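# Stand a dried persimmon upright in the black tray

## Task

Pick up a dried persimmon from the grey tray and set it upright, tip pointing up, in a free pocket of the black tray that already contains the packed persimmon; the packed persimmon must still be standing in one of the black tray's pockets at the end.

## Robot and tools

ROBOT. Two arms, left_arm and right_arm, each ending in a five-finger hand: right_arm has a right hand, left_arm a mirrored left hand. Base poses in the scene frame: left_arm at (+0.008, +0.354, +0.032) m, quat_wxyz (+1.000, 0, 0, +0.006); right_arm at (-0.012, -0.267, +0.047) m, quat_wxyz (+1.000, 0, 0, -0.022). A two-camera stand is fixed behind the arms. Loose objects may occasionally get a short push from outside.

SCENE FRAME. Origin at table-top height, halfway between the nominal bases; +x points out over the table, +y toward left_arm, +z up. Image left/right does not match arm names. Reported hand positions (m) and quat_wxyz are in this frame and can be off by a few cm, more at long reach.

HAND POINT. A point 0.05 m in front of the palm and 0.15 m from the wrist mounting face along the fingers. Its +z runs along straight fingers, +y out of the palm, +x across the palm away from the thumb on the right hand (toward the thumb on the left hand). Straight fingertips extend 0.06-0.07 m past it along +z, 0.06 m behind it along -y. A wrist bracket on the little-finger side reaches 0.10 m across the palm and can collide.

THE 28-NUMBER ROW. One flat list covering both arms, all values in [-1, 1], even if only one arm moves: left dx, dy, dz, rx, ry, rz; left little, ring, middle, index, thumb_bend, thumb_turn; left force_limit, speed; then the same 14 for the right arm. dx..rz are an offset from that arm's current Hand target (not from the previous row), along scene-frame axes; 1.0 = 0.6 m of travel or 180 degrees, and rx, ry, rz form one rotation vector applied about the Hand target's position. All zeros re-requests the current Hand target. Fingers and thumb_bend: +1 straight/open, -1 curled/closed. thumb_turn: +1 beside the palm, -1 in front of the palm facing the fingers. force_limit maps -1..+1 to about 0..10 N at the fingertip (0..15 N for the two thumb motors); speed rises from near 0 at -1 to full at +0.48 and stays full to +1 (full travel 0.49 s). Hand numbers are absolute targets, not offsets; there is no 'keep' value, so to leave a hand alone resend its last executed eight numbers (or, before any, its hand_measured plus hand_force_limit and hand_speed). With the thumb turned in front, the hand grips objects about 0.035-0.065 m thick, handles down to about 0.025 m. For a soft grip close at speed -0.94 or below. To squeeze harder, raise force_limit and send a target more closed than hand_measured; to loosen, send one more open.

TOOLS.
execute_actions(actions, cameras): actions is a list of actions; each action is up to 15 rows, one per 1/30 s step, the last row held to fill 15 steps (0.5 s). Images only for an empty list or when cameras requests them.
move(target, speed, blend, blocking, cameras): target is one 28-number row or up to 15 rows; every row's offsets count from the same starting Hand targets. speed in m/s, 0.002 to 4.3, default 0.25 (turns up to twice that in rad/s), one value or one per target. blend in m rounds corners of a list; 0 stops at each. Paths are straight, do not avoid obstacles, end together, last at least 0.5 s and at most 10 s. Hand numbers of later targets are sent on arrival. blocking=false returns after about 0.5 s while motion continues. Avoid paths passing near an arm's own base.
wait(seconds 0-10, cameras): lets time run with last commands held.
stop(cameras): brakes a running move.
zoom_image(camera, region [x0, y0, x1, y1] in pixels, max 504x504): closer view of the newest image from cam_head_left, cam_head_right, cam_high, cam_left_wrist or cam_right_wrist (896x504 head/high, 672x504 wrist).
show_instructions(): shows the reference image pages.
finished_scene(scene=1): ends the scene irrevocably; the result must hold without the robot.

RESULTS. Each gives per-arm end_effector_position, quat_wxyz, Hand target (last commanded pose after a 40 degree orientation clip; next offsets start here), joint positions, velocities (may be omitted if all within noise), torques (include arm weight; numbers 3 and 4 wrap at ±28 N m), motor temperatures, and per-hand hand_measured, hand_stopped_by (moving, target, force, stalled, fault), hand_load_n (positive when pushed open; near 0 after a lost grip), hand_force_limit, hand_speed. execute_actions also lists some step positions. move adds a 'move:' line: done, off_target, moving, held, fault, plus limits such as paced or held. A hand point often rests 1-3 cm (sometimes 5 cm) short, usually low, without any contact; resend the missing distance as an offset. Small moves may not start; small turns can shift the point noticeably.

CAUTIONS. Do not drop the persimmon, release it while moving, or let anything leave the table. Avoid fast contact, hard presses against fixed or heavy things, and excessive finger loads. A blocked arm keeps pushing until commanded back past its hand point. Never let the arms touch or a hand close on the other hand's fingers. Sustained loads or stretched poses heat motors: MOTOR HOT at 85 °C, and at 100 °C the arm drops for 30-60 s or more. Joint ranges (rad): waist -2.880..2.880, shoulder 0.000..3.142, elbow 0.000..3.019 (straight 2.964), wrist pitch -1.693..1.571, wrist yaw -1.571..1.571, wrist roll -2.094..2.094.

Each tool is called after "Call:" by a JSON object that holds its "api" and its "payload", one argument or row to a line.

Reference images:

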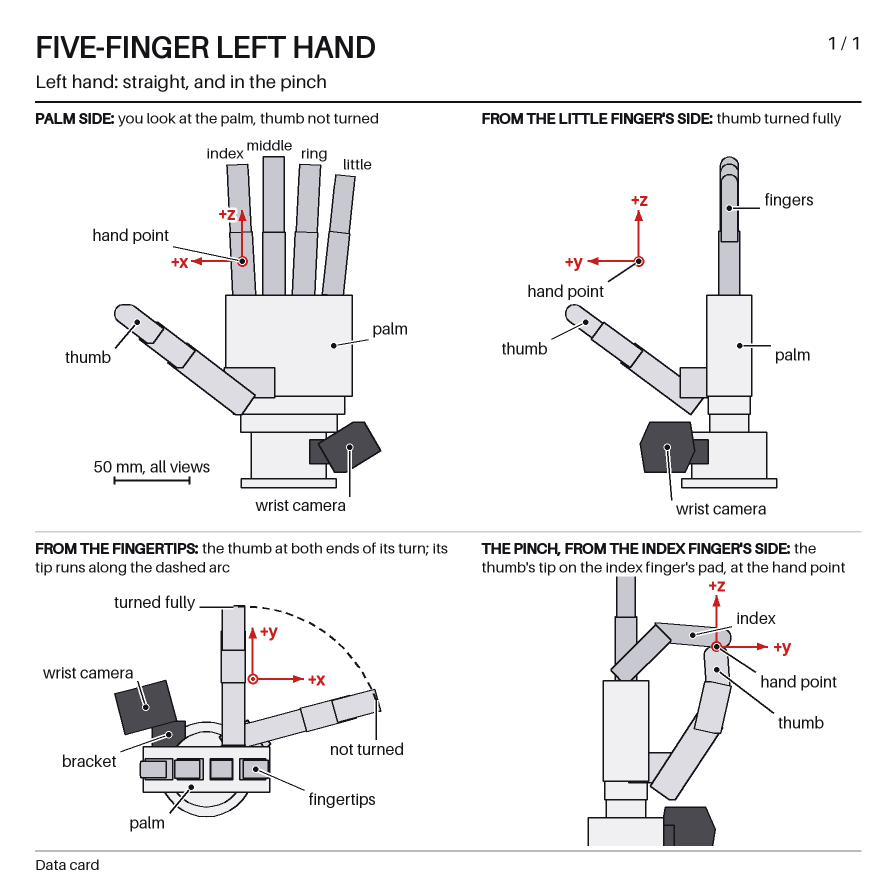

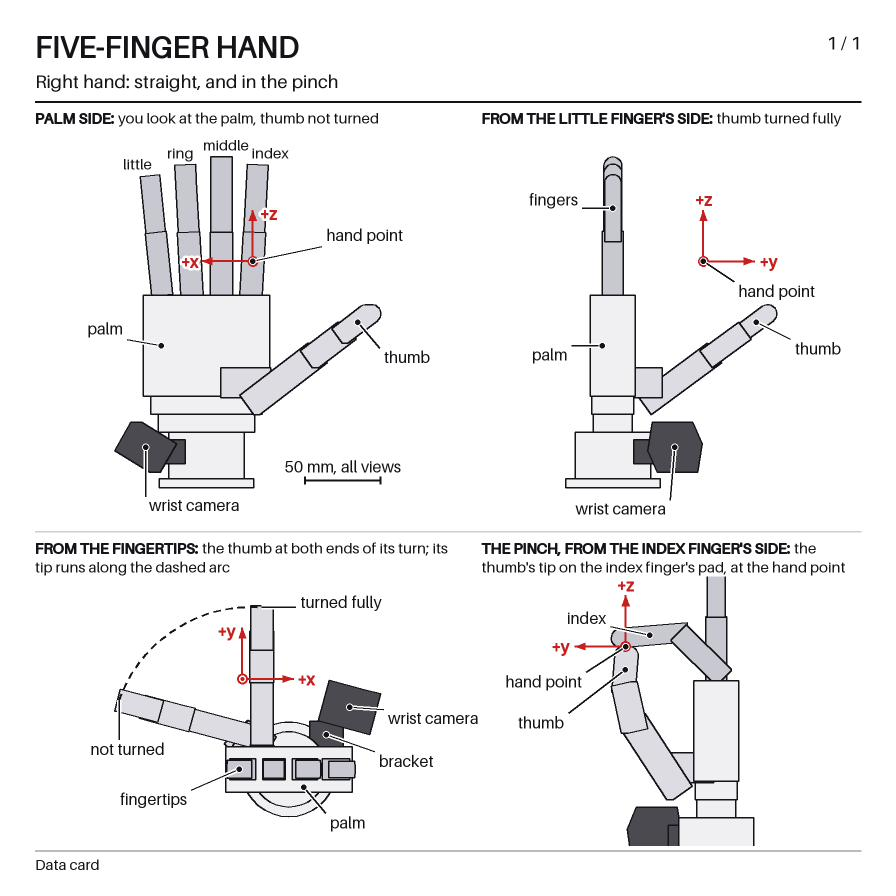

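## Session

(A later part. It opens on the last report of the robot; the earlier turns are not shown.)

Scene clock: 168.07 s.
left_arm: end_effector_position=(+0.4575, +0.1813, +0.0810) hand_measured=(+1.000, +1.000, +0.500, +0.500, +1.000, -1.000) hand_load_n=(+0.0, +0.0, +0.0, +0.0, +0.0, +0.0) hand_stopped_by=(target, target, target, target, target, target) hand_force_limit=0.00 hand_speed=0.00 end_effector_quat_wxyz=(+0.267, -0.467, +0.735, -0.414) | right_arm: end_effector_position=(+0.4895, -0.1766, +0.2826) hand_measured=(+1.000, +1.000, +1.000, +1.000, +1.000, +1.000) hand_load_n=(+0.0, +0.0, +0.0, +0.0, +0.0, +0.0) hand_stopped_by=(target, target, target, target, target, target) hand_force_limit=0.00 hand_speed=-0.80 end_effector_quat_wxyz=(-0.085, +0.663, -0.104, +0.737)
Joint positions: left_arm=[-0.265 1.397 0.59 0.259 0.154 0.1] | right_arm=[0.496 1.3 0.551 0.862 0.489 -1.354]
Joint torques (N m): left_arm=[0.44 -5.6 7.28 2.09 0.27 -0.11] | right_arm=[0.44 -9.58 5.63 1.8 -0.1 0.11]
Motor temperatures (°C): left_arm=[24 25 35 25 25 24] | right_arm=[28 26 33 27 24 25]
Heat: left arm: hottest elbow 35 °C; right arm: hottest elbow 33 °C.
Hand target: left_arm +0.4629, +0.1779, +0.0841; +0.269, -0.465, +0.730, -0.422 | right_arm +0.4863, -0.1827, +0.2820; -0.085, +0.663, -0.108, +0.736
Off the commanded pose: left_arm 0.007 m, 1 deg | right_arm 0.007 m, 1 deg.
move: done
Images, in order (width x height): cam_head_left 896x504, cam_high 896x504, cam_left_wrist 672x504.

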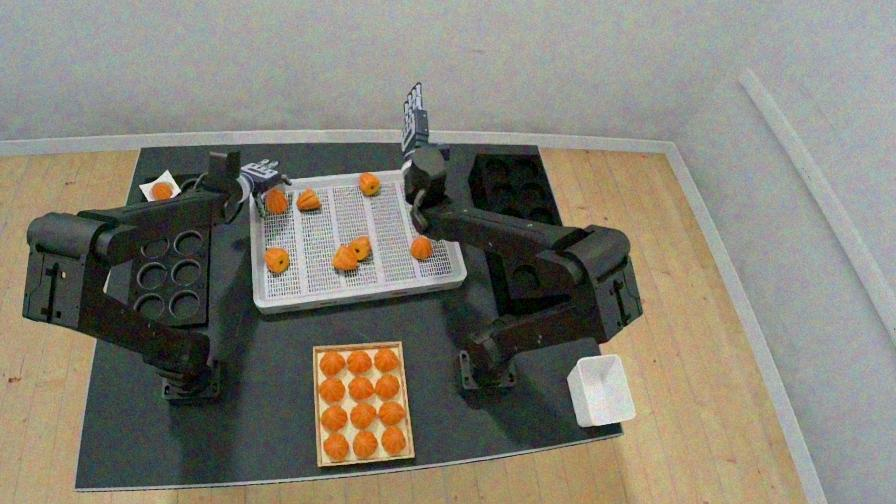

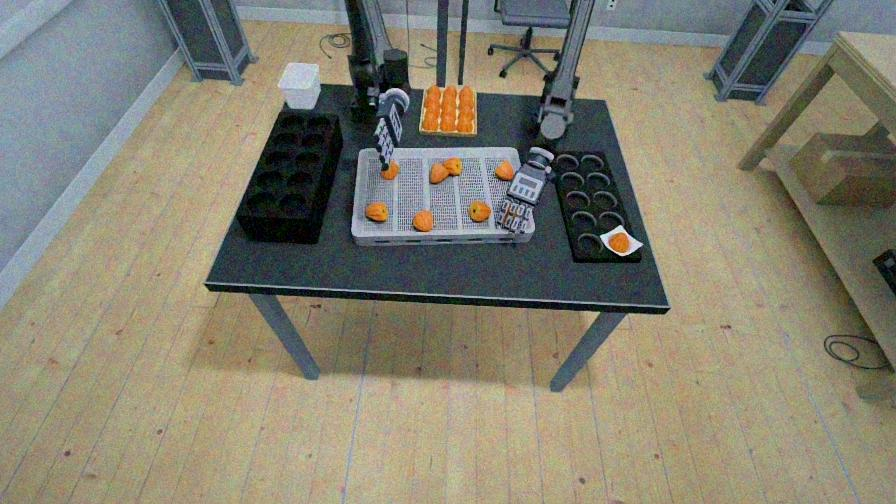

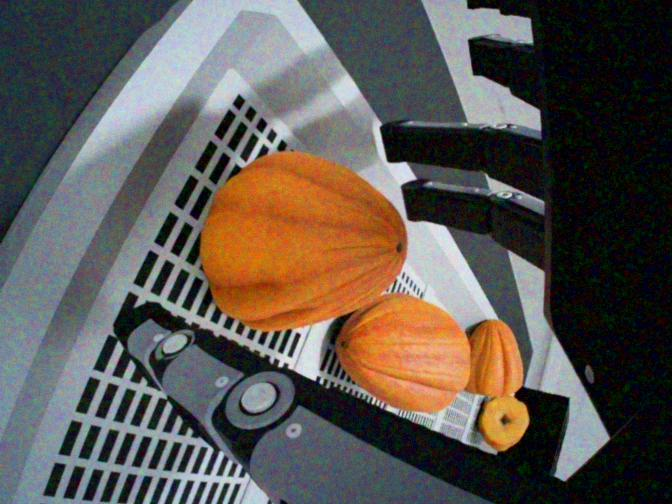

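Call:
{"api": "move", "payload": {
  "target": [0.0,0.006,-0.023,0,0,0,1,1,0.5,0.5,1,-1,0,0, 0,0,0,0,0,0,1,1,1,1,1,1,0,-0.8],
  "speed": 0.08,
  "cameras": ["cam_head_left","cam_high","cam_left_wrist"]
}}

Call:
{"api": "zoom_image", "payload": {
  "camera": "cam_head_left",
  "region": [220, 140, 320, 240]
}}

Call:
{"api": "zoom_image", "payload": {
  "camera": "cam_high",
  "region": [460, 160, 560, 250]
}}

Scene clock: 182.53 s.
left_arm: end_effector_position=(+0.4633, +0.1782, +0.0754) hand_measured=(+1.000, +1.000, +0.500, +0.500, +1.000, -1.000) hand_load_n=(+0.0, +0.0, +0.0, +0.0, -0.5, +0.0) hand_stopped_by=(target, target, target, target, target, target) hand_force_limit=0.00 hand_speed=0.00 end_effector_quat_wxyz=(+0.269, -0.462, +0.732, -0.422) | right_arm: end_effector_position=(+0.4895, -0.1766, +0.2826) hand_measured=(+1.000, +1.000, +1.000, +1.000, +1.000, +1.000) hand_load_n=(+0.0, +0.0, +0.0, +0.0, +0.0, +0.0) hand_stopped_by=(target, target, target, target, target, target) hand_force_limit=0.00 hand_speed=-0.80 end_effector_quat_wxyz=(-0.085, +0.663, -0.104, +0.737)
Joint positions: left_arm=[-0.265 1.431 0.59 0.31 0.162 0.1] | right_arm=[0.496 1.3 0.551 0.862 0.489 -1.354]
Joint torques (N m): left_arm=[1.14 -5.77 5.86 2.07 0.28 -0.06] | right_arm=[0.38 -9.47 5.56 1.85 -0.11 0.11]
Heat: left arm: hottest elbow 35 °C; right arm: hottest elbow 33 °C.
Hand target: left_arm +0.4630, +0.1815, +0.0703; +0.269, -0.465, +0.730, -0.422 | right_arm +0.4863, -0.1827, +0.2820; -0.085, +0.663, -0.108, +0.736
Off the commanded pose: left_arm 0.006 m, 0 deg | right_arm 0.007 m, 1 deg.
move: done
Images, in order (width x height): cam_head_left 896x504, cam_high 896x504, cam_left_wrist 672x504.

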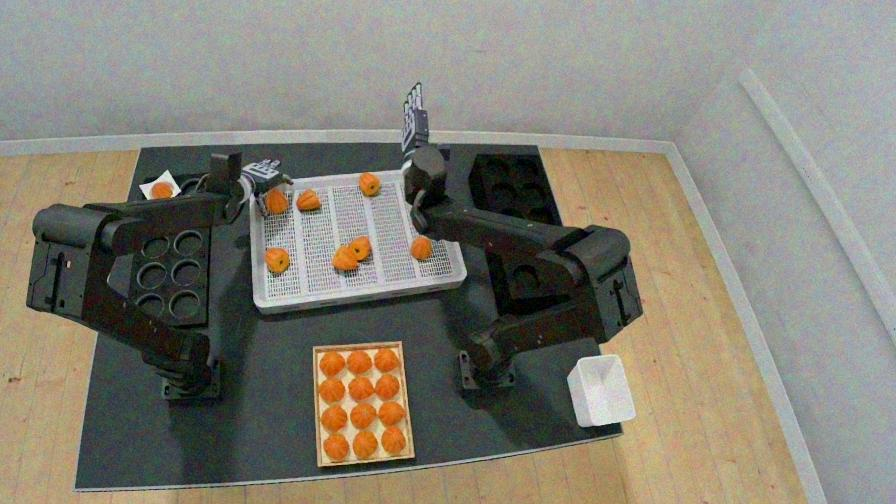

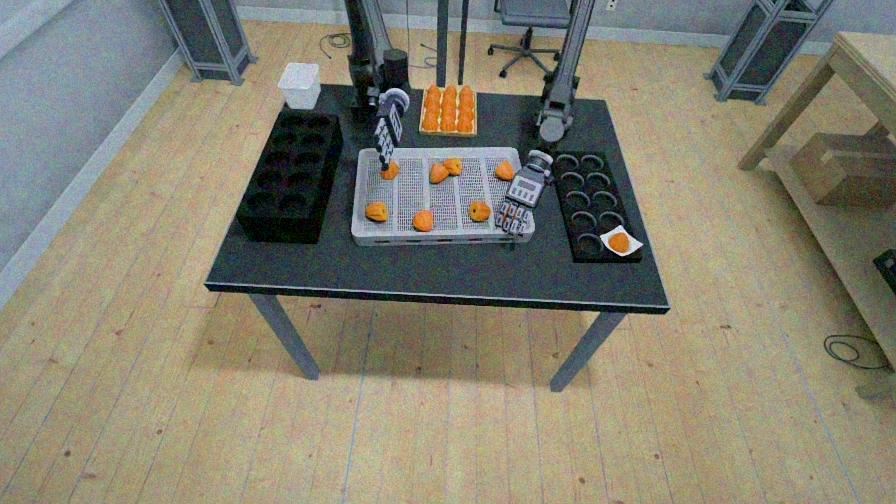

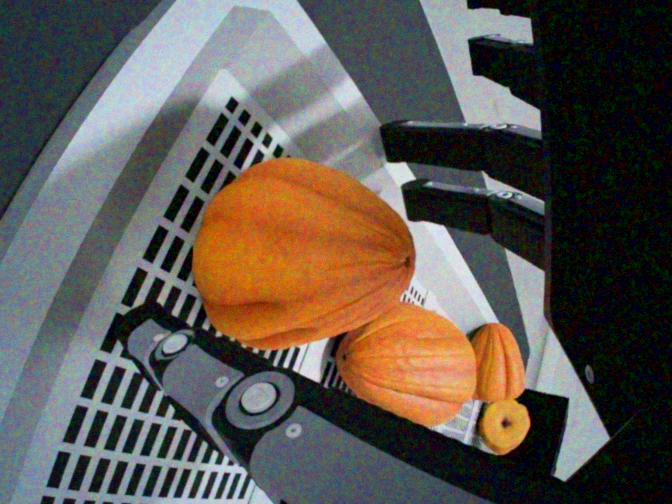

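Scaled by 5.040 from the camera's 896x504 image, which has a finer 1280x720 frame.

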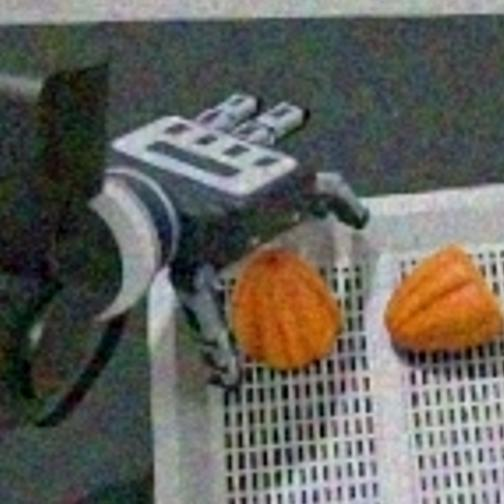

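Scaled by 5.040 from the camera's 896x504 image, which has a finer 1280x720 frame.

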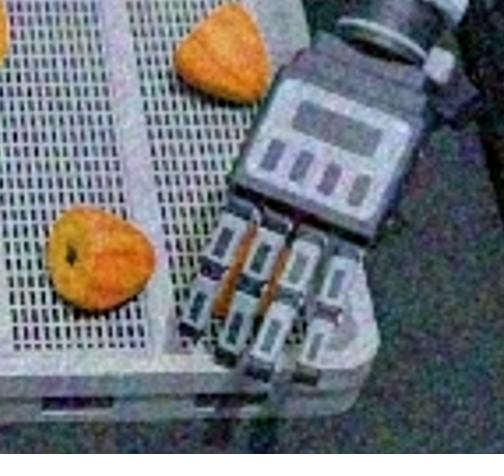

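Call:
{"api": "move", "payload": {
  "target": [-0.005,0.0045,-0.011,0,0,0,1,1,0.5,0.5,1,-1,0,0, 0,0,0,0,0,0,1,1,1,1,1,1,0,-0.8],
  "speed": 0.08,
  "cameras": ["cam_left_wrist"]
}}

Scene clock: 186.63 s.
left_arm: end_effector_position=(+0.4615, +0.1789, +0.0723) hand_measured=(+1.000, +1.000, +0.500, +0.500, +1.000, -1.000) hand_load_n=(+0.0, +0.0, +0.0, +0.0, +0.0, +0.0) hand_stopped_by=(target, target, target, target, target, target) hand_force_limit=0.00 hand_speed=0.00 end_effector_quat_wxyz=(+0.270, -0.460, +0.731, -0.425) | right_arm: end_effector_position=(+0.4895, -0.1766, +0.2826) hand_measured=(+1.000, +1.000, +1.000, +1.000, +1.000, +1.000) hand_load_n=(+0.0, +0.0, +0.5, +0.0, +0.0, +0.0) hand_stopped_by=(target, target, target, target, target, target) hand_force_limit=0.00 hand_speed=-0.80 end_effector_quat_wxyz=(-0.085, +0.663, -0.104, +0.737)
Joint positions: left_arm=[-0.263 1.436 0.577 0.337 0.166 0.1] | right_arm=[0.496 1.3 0.551 0.862 0.489 -1.354]
Joint torques (N m): left_arm=[1.44 -5.36 5.49 1.91 0.31 -0.03] | right_arm=[0.5 -9.76 5.52 1.81 -0.1 0.14]
Heat: left arm: hottest elbow 35 °C; right arm: hottest elbow 34 °C.
Hand target: left_arm +0.4599, +0.1842, +0.0638; +0.269, -0.465, +0.730, -0.422 | right_arm +0.4863, -0.1827, +0.2820; -0.085, +0.663, -0.108, +0.736
Off the commanded pose: left_arm 0.010 m, 1 deg | right_arm 0.007 m, 1 deg.
move: done
Images, in order (width x height): cam_left_wrist 672x504.

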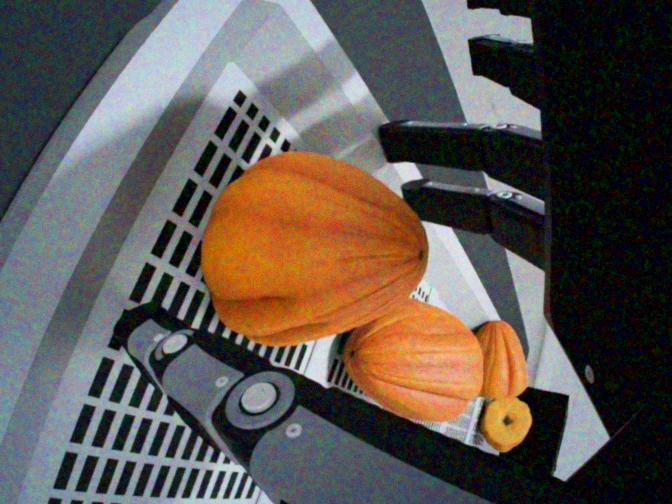

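Call:
{"api": "move", "payload": {
  "target": [-0.0,0.004,-0.008,0,0,0,1,1,0.5,0.5,1,-1,-0.4,-0.85, 0,0,0,0,0,0,1,1,1,1,1,1,0,-0.8],
  "speed": 0.08
}}

Call:
{"api": "move", "payload": {
  "target": [0,0,0,0,0,0,1,1,-0.2,-0.2,-0.2,-1,-0.4,-0.85, 0,0,0,0,0,0,1,1,1,1,1,1,0,-0.8],
  "speed": 0.08,
  "cameras": ["all"]
}}

Scene clock: 192.30 s.
left_arm: end_effector_position=(+0.4630, +0.1796, +0.0715) hand_measured=(+1.000, +1.000, +0.500, +0.500, +1.000, -1.000) hand_load_n=(+0.0, +0.0, +0.0, +0.0, +0.0, +0.0) hand_stopped_by=(target, target, target, target, target, target) hand_force_limit=-0.40 hand_speed=-0.85 end_effector_quat_wxyz=(+0.272, -0.459, +0.729, -0.430) | right_arm: end_effector_position=(+0.4895, -0.1766, +0.2826) hand_measured=(+1.000, +1.000, +1.000, +1.000, +1.000, +1.000) hand_load_n=(+0.0, +0.0, +0.0, +0.0, +0.0, +0.0) hand_stopped_by=(target, target, target, target, target, target) hand_force_limit=0.00 hand_speed=-0.80 end_effector_quat_wxyz=(-0.085, +0.663, -0.104, +0.737)
Joint positions: left_arm=[-0.258 1.444 0.573 0.359 0.173 0.1] | right_arm=[0.496 1.3 0.551 0.862 0.489 -1.354]
Joint torques (N m): left_arm=[1.55 -4.89 5.46 1.87 0.24 0.01] | right_arm=[0.62 -9.52 5.52 1.85 -0.12 0.11]
Heat: left arm: hottest elbow 35 °C; right arm: hottest elbow 34 °C.
Hand target: left_arm +0.4599, +0.1867, +0.0590; +0.269, -0.465, +0.730, -0.422 | right_arm +0.4863, -0.1827, +0.2820; -0.085, +0.663, -0.108, +0.736
Off the commanded pose: left_arm 0.015 m, 1 deg | right_arm 0.007 m, 1 deg.
move: off_target (left_arm)

Scene clock: 193.90 s.
left_arm: end_effector_position=(+0.4624, +0.1797, +0.0670) hand_measured=(+1.000, +1.000, -0.054, -0.040, +0.726, -1.000) hand_load_n=(+0.0, +0.0, +4.0, +2.5, +6.0, +0.0) hand_stopped_by=(target, target, force, force, force, target) hand_force_limit=-0.40 hand_speed=-0.85 end_effector_quat_wxyz=(+0.271, -0.459, +0.729, -0.430) | right_arm: end_effector_position=(+0.4895, -0.1766, +0.2826) hand_measured=(+1.000, +1.000, +1.000, +1.000, +1.000, +1.000) hand_load_n=(+0.0, +0.0, +0.0, +0.0, +0.0, +0.0) hand_stopped_by=(target, target, target, target, target, target) hand_force_limit=0.00 hand_speed=-0.80 end_effector_quat_wxyz=(-0.085, +0.663, -0.104, +0.737)
Joint positions: left_arm=[-0.258 1.456 0.568 0.375 0.175 0.1] | right_arm=[0.496 1.3 0.551 0.862 0.489 -1.354]
Joint torques (N m): left_arm=[1.55 -5.95 5.65 1.31 0.19 0.01] | right_arm=[0.5 -9.23 5.57 1.73 -0.11 0.11]
Heat: left arm: hottest elbow 35 °C; right arm: hottest elbow 34 °C.
Hand target: left_arm +0.4598, +0.1866, +0.0588; +0.269, -0.465, +0.730, -0.422 | right_arm +0.4863, -0.1827, +0.2820; -0.085, +0.663, -0.108, +0.736
Off the commanded pose: left_arm 0.011 m, 1 deg | right_arm 0.007 m, 1 deg.
move: off_target (left_arm)

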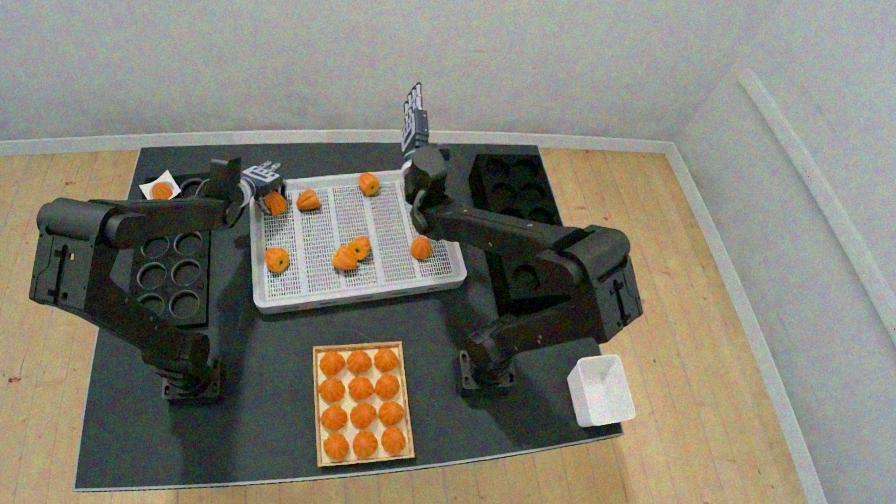

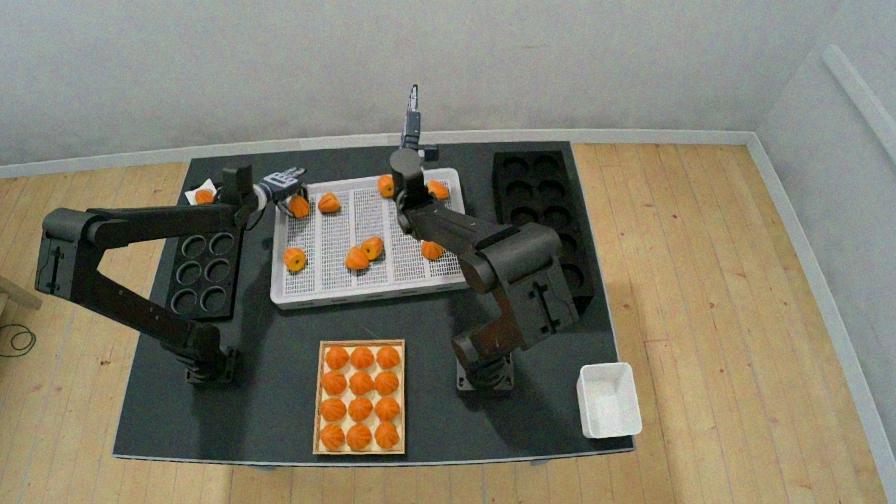

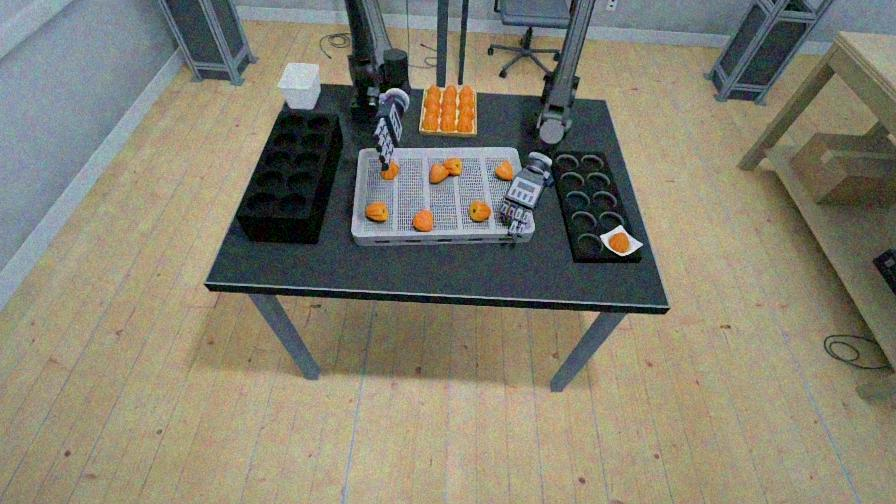

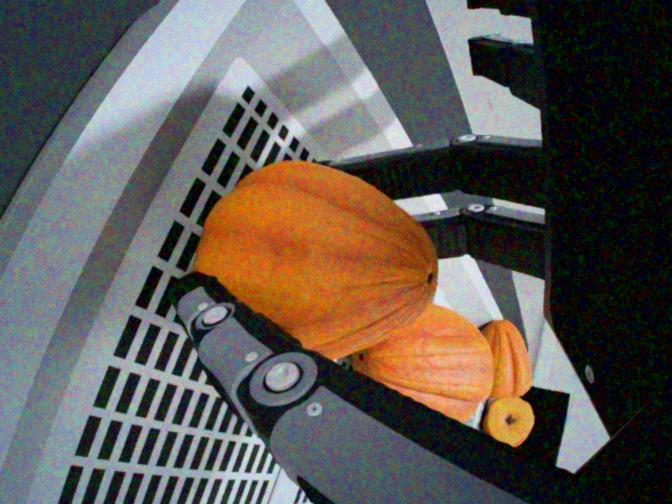

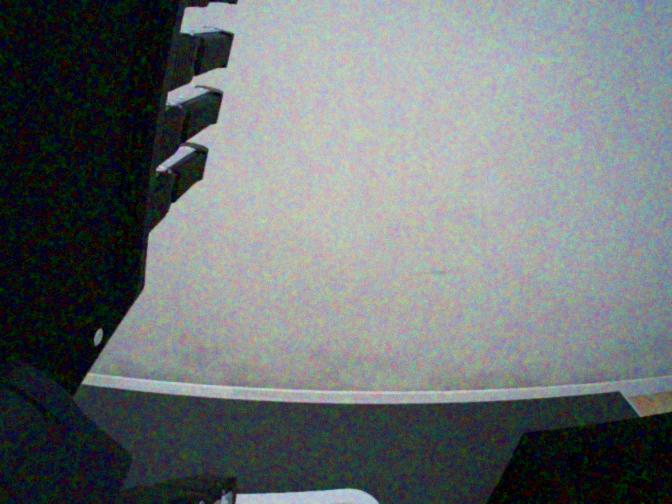

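Call:
{"api": "move", "payload": {
  "target": [-0.0,0,0.05,0,0,0,1,1,-0.2,-0.2,-0.2,-1,-0.4,-0.85, 0,0,0,0,0,0,1,1,1,1,1,1,0,-0.8],
  "speed": 0.06,
  "cameras": ["cam_head_left","cam_high","cam_left_wrist"]
}}

Call:
{"api": "zoom_image", "payload": {
  "camera": "cam_head_left",
  "region": [220, 140, 320, 240]
}}

Scene clock: 202.10 s.
left_arm: end_effector_position=(+0.4466, +0.1838, +0.0704) hand_measured=(+1.000, +1.000, -0.054, -0.040, +0.726, -1.000) hand_load_n=(+0.0, +0.0, +3.5, +2.5, +6.0, +0.0) hand_stopped_by=(target, target, force, force, force, target) hand_force_limit=-0.40 hand_speed=-0.85 end_effector_quat_wxyz=(+0.254, -0.469, +0.739, -0.411) | right_arm: end_effector_position=(+0.4895, -0.1766, +0.2826) hand_measured=(+1.000, +1.000, +1.000, +1.000, +1.000, +1.000) hand_load_n=(+0.0, +0.0, +0.0, +0.0, +0.0, +0.0) hand_stopped_by=(target, target, target, target, target, target) hand_force_limit=0.00 hand_speed=-0.80 end_effector_quat_wxyz=(-0.085, +0.663, -0.104, +0.737)
Joint positions: left_arm=[-0.257 1.4 0.568 0.26 0.175 0.1] | right_arm=[0.496 1.3 0.551 0.862 0.489 -1.354]
Joint torques (N m): left_arm=[1.55 -7.94 8.24 1.39 0.19 0.01] | right_arm=[0.38 -9.52 5.55 1.89 -0.12 0.12]
Heat: left arm: hottest elbow 34 °C; right arm: hottest elbow 34 °C.
Hand target: left_arm +0.4599, +0.1867, +0.0888; +0.269, -0.465, +0.730, -0.422 | right_arm +0.4863, -0.1827, +0.2820; -0.085, +0.663, -0.108, +0.736
Off the commanded pose: left_arm 0.023 m, 2 deg | right_arm 0.007 m, 1 deg.
move: off_target (left_arm)
Images, in order (width x height): cam_head_left 896x504, cam_high 896x504, cam_left_wrist 672x504.

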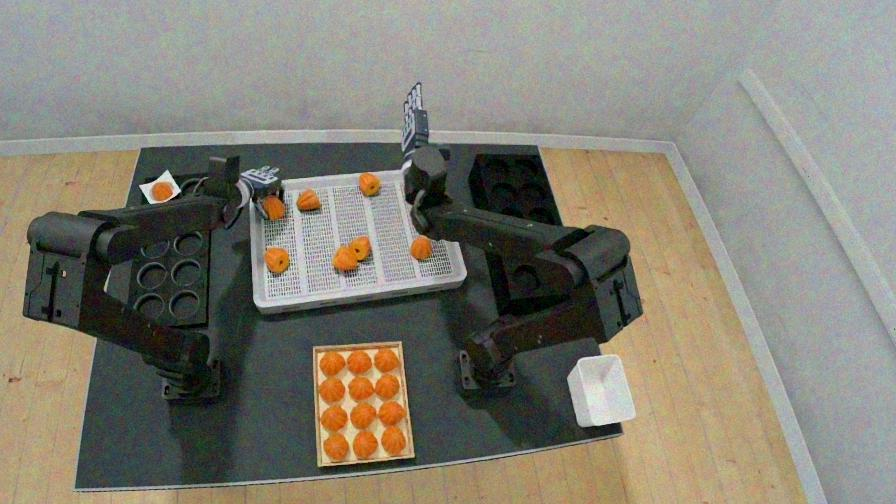

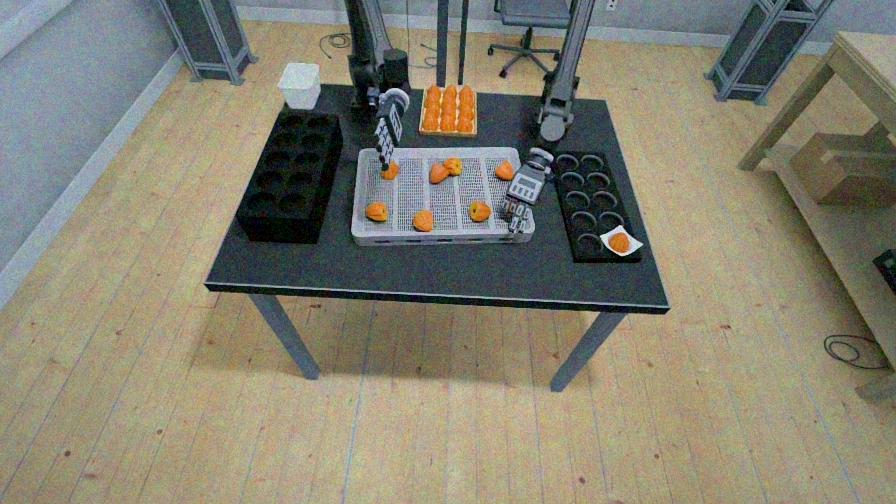

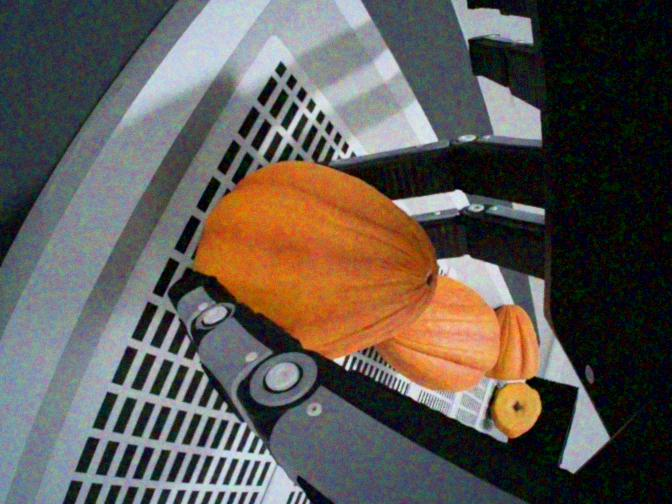

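Scaled by 5.040 from the camera's 896x504 image, which has a finer 1280x720 frame.

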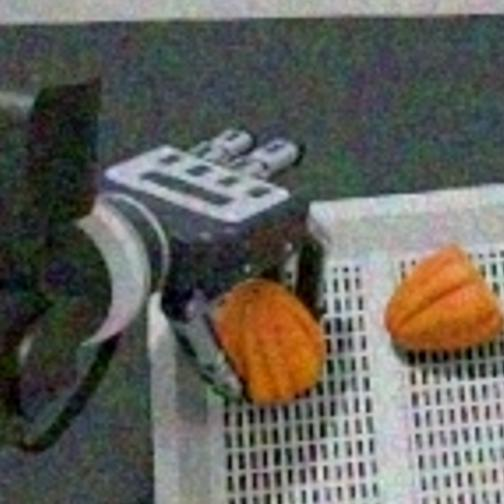

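Call:
{"api": "move", "payload": {
  "target": [0.0,0,0.15,0,0,0,1,1,-0.2,-0.2,-0.2,-1,-0.4,-0.85, 0,0,0,0,0,0,1,1,1,1,1,1,0,-0.8],
  "speed": 0.1,
  "cameras": ["all"]
}}

Call:
{"api": "zoom_image", "payload": {
  "camera": "cam_head_left",
  "region": [200, 110, 320, 230]
}}

Scene clock: 244.57 s.
left_arm: end_effector_position=(+0.4324, +0.1874, +0.1399) hand_measured=(+1.000, +1.000, -0.054, -0.040, +0.726, -1.000) hand_load_n=(+0.0, +0.0, +3.5, +2.5, +6.0, +0.5) hand_stopped_by=(target, target, force, force, force, target) hand_force_limit=-0.40 hand_speed=-0.85 end_effector_quat_wxyz=(+0.243, -0.475, +0.746, -0.399) | right_arm: end_effector_position=(+0.4895, -0.1766, +0.2826) hand_measured=(+1.000, +1.000, +1.000, +1.000, +1.000, +1.000) hand_load_n=(+0.0, +0.0, +0.0, +0.0, +0.0, +0.0) hand_stopped_by=(target, target, target, target, target, target) hand_force_limit=0.00 hand_speed=-0.80 end_effector_quat_wxyz=(-0.085, +0.663, -0.104, +0.737)
Joint positions: left_arm=[-0.257 1.201 0.653 -0.06 0.175 0.1] | right_arm=[0.496 1.3 0.551 0.862 0.489 -1.354]
Joint torques (N m): left_arm=[1.61 -6.12 12.97 1.18 0.19 0] | right_arm=[0.44 -9.41 5.57 1.88 -0.13 0.12]
Heat: left arm: hottest elbow 36 °C; right arm: hottest elbow 34 °C.
Hand target: left_arm +0.4600, +0.1867, +0.1790; +0.269, -0.465, +0.730, -0.422 | right_arm +0.4863, -0.1827, +0.2820; -0.085, +0.663, -0.108, +0.736
Off the commanded pose: left_arm 0.048 m, 4 deg | right_arm 0.007 m, 1 deg.
move: off_target (left_arm)

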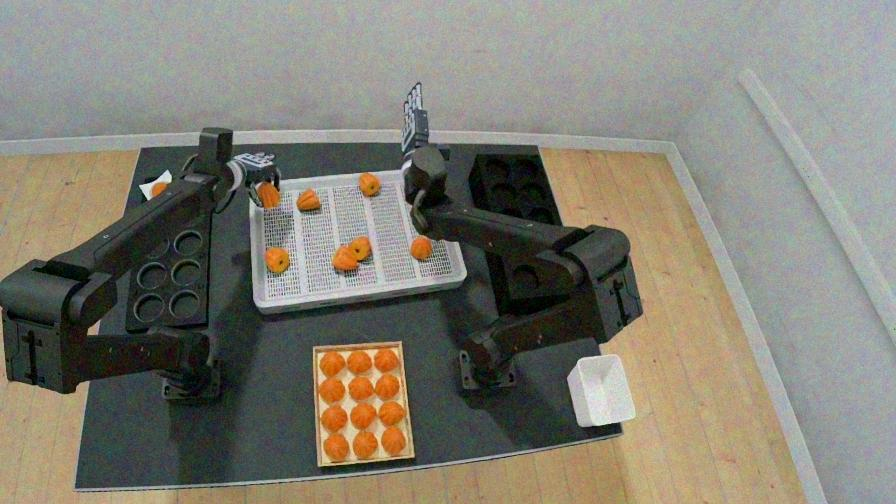

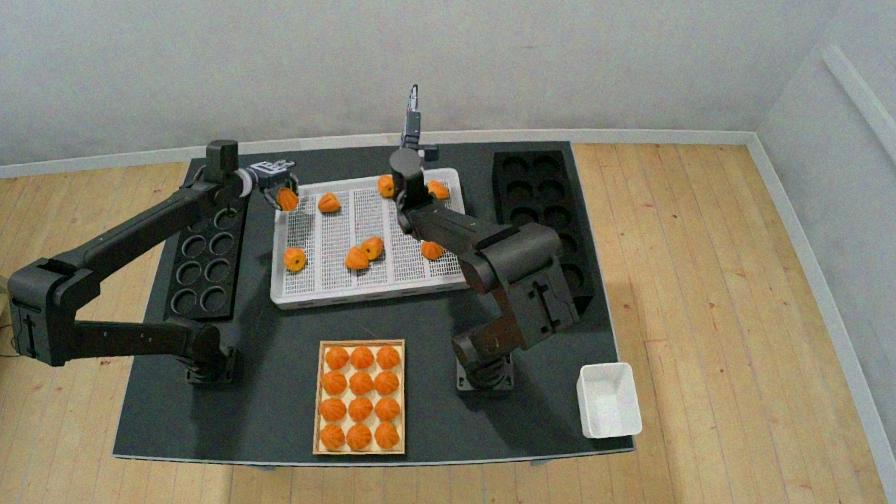

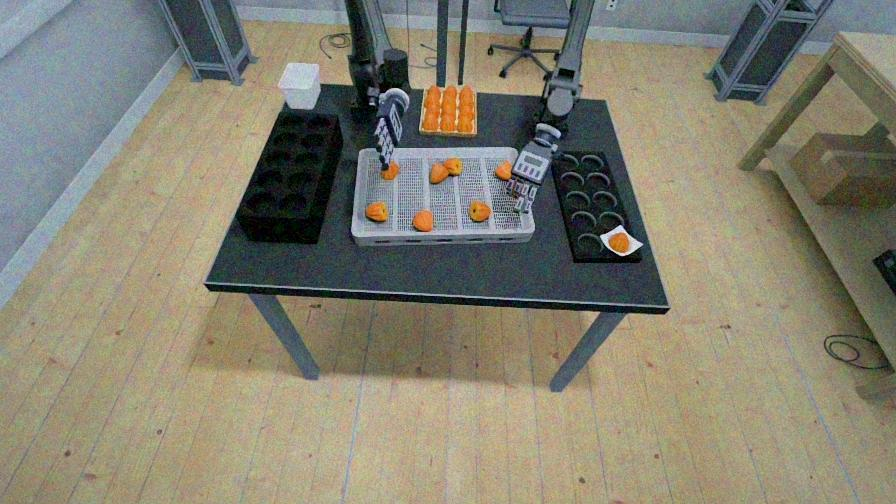

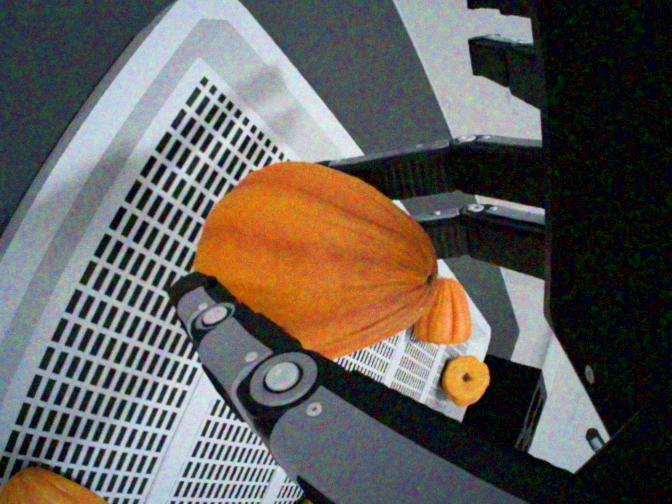

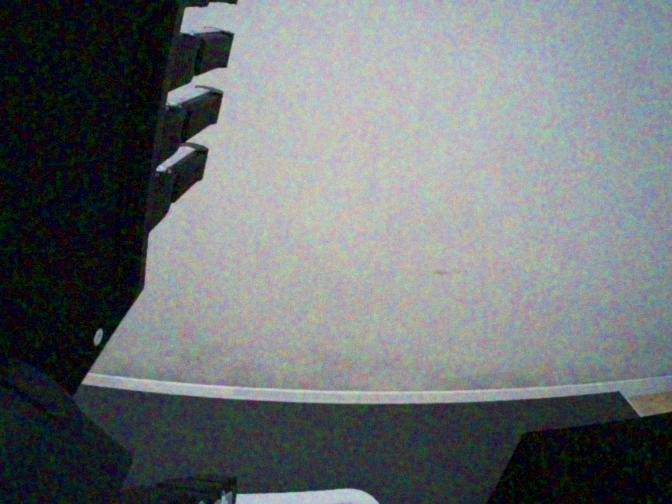

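Scaled by 4.200 from the camera's 896x504 image, which has a finer 1280x720 frame.

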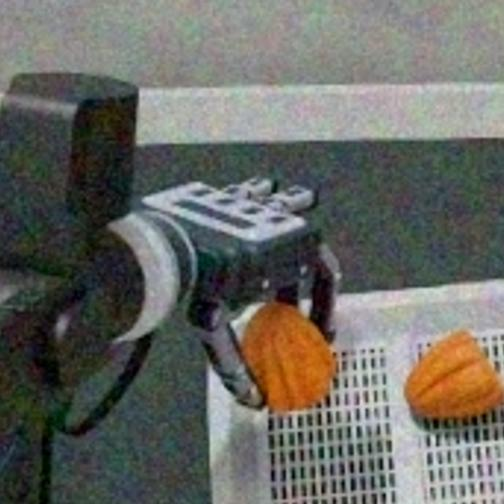

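Call:
{"api": "move", "payload": {
  "target": [0.0,0.3455,0.02,0,0,-0.028,1,1,-0.2,-0.2,-0.2,-1,-0.4,-0.85, 0,0,0,0,0,0,1,1,1,1,1,1,0,-0.8],
  "speed": 0.12,
  "cameras": ["all"]
}}

Call:
{"api": "zoom_image", "payload": {
  "camera": "cam_head_left",
  "region": [90, 110, 250, 270]
}}

Call:
{"api": "zoom_image", "payload": {
  "camera": "cam_high",
  "region": [530, 140, 660, 270]
}}

Call:
{"api": "zoom_image", "payload": {
  "camera": "cam_head_right",
  "region": [120, 110, 280, 270]
}}

Scene clock: 258.17 s.
left_arm: end_effector_position=(+0.4363, +0.3811, +0.1643) hand_measured=(+1.000, +1.000, -0.054, -0.040, +0.726, -1.000) hand_load_n=(+0.0, +0.0, +3.5, +2.5, +6.0, +0.0) hand_stopped_by=(target, target, force, force, force, target) hand_force_limit=-0.40 hand_speed=-0.85 end_effector_quat_wxyz=(+0.223, -0.448, +0.751, -0.430) | right_arm: end_effector_position=(+0.4895, -0.1766, +0.2826) hand_measured=(+1.000, +1.000, +1.000, +1.000, +1.000, +1.000) hand_load_n=(+0.0, +0.0, +0.0, +0.0, +0.0, +0.0) hand_stopped_by=(target, target, target, target, target, target) hand_force_limit=0.00 hand_speed=-0.80 end_effector_quat_wxyz=(-0.085, +0.663, -0.104, +0.737)
Joint positions: left_arm=[0.353 1.242 0.773 -0.332 0.739 0.548] | right_arm=[0.496 1.3 0.551 0.862 0.489 -1.354]
Joint torques (N m): left_arm=[1.26 -4.84 13.16 0.8 0.71 0.07] | right_arm=[0.67 -9.58 5.56 1.85 -0.11 0.15]
Heat: left arm: hottest elbow 38 °C; right arm: hottest elbow 34 °C.
Hand target: left_arm +0.4599, +0.3940, +0.1909; +0.250, -0.433, +0.750, -0.433 | right_arm +0.4863, -0.1827, +0.2820; -0.085, +0.663, -0.108, +0.736
Off the commanded pose: left_arm 0.038 m, 4 deg | right_arm 0.007 m, 1 deg.
move: off_target (left_arm)

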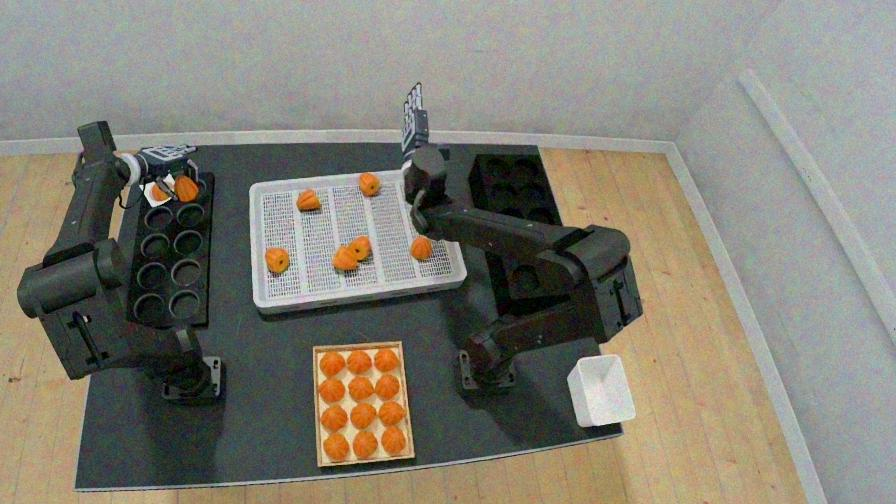

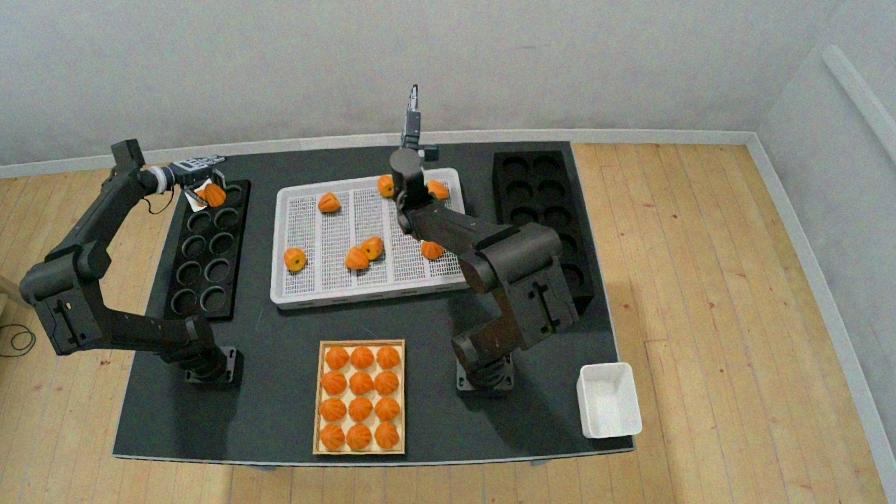

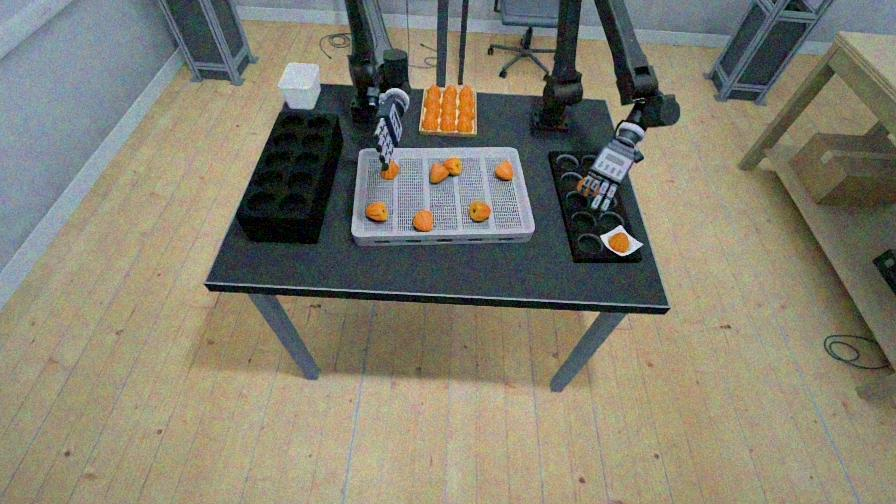

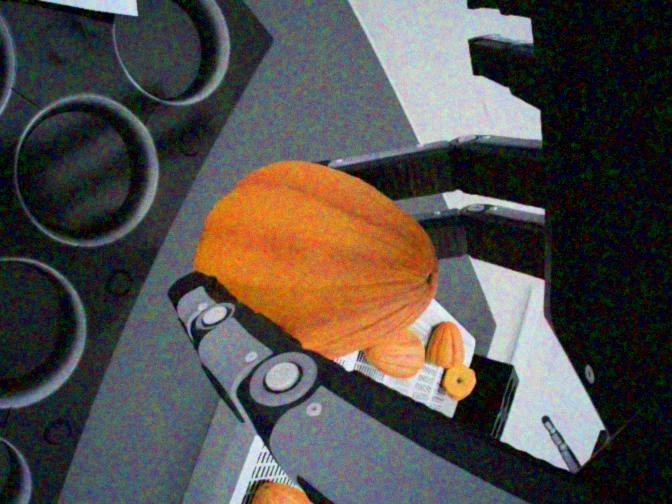

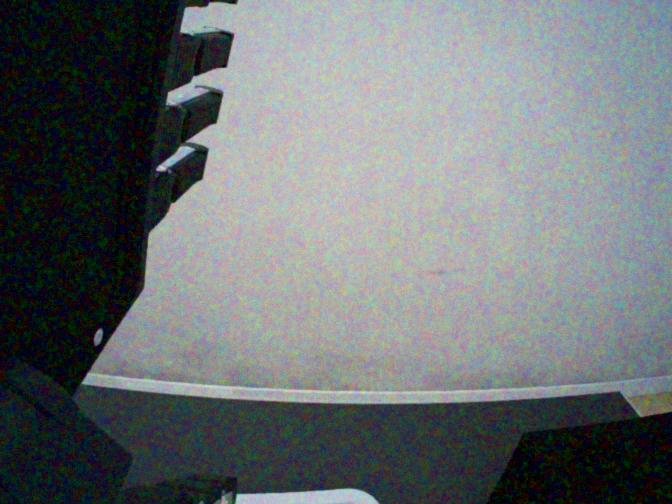

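Scaled by 3.150 from the camera's 896x504 image, which has a finer 1280x720 frame.

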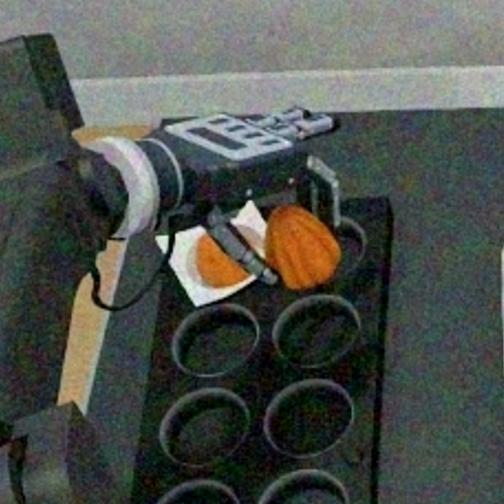

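Scaled by 3.877 from the camera's 896x504 image, which has a finer 1280x720 frame.

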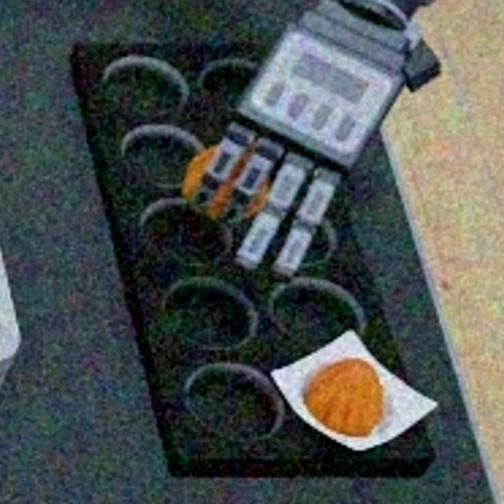

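Scaled by 3.150 from the camera's 896x504 image, which has a finer 1280x720 frame.

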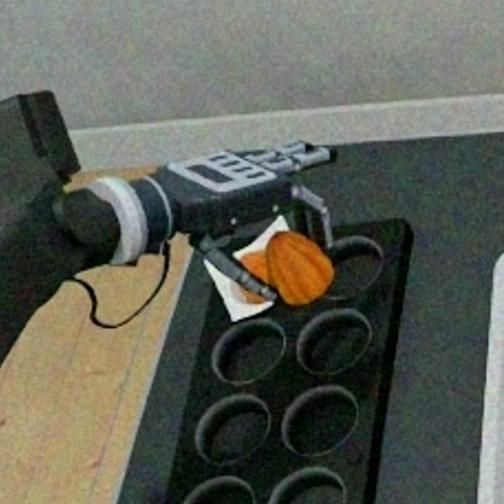

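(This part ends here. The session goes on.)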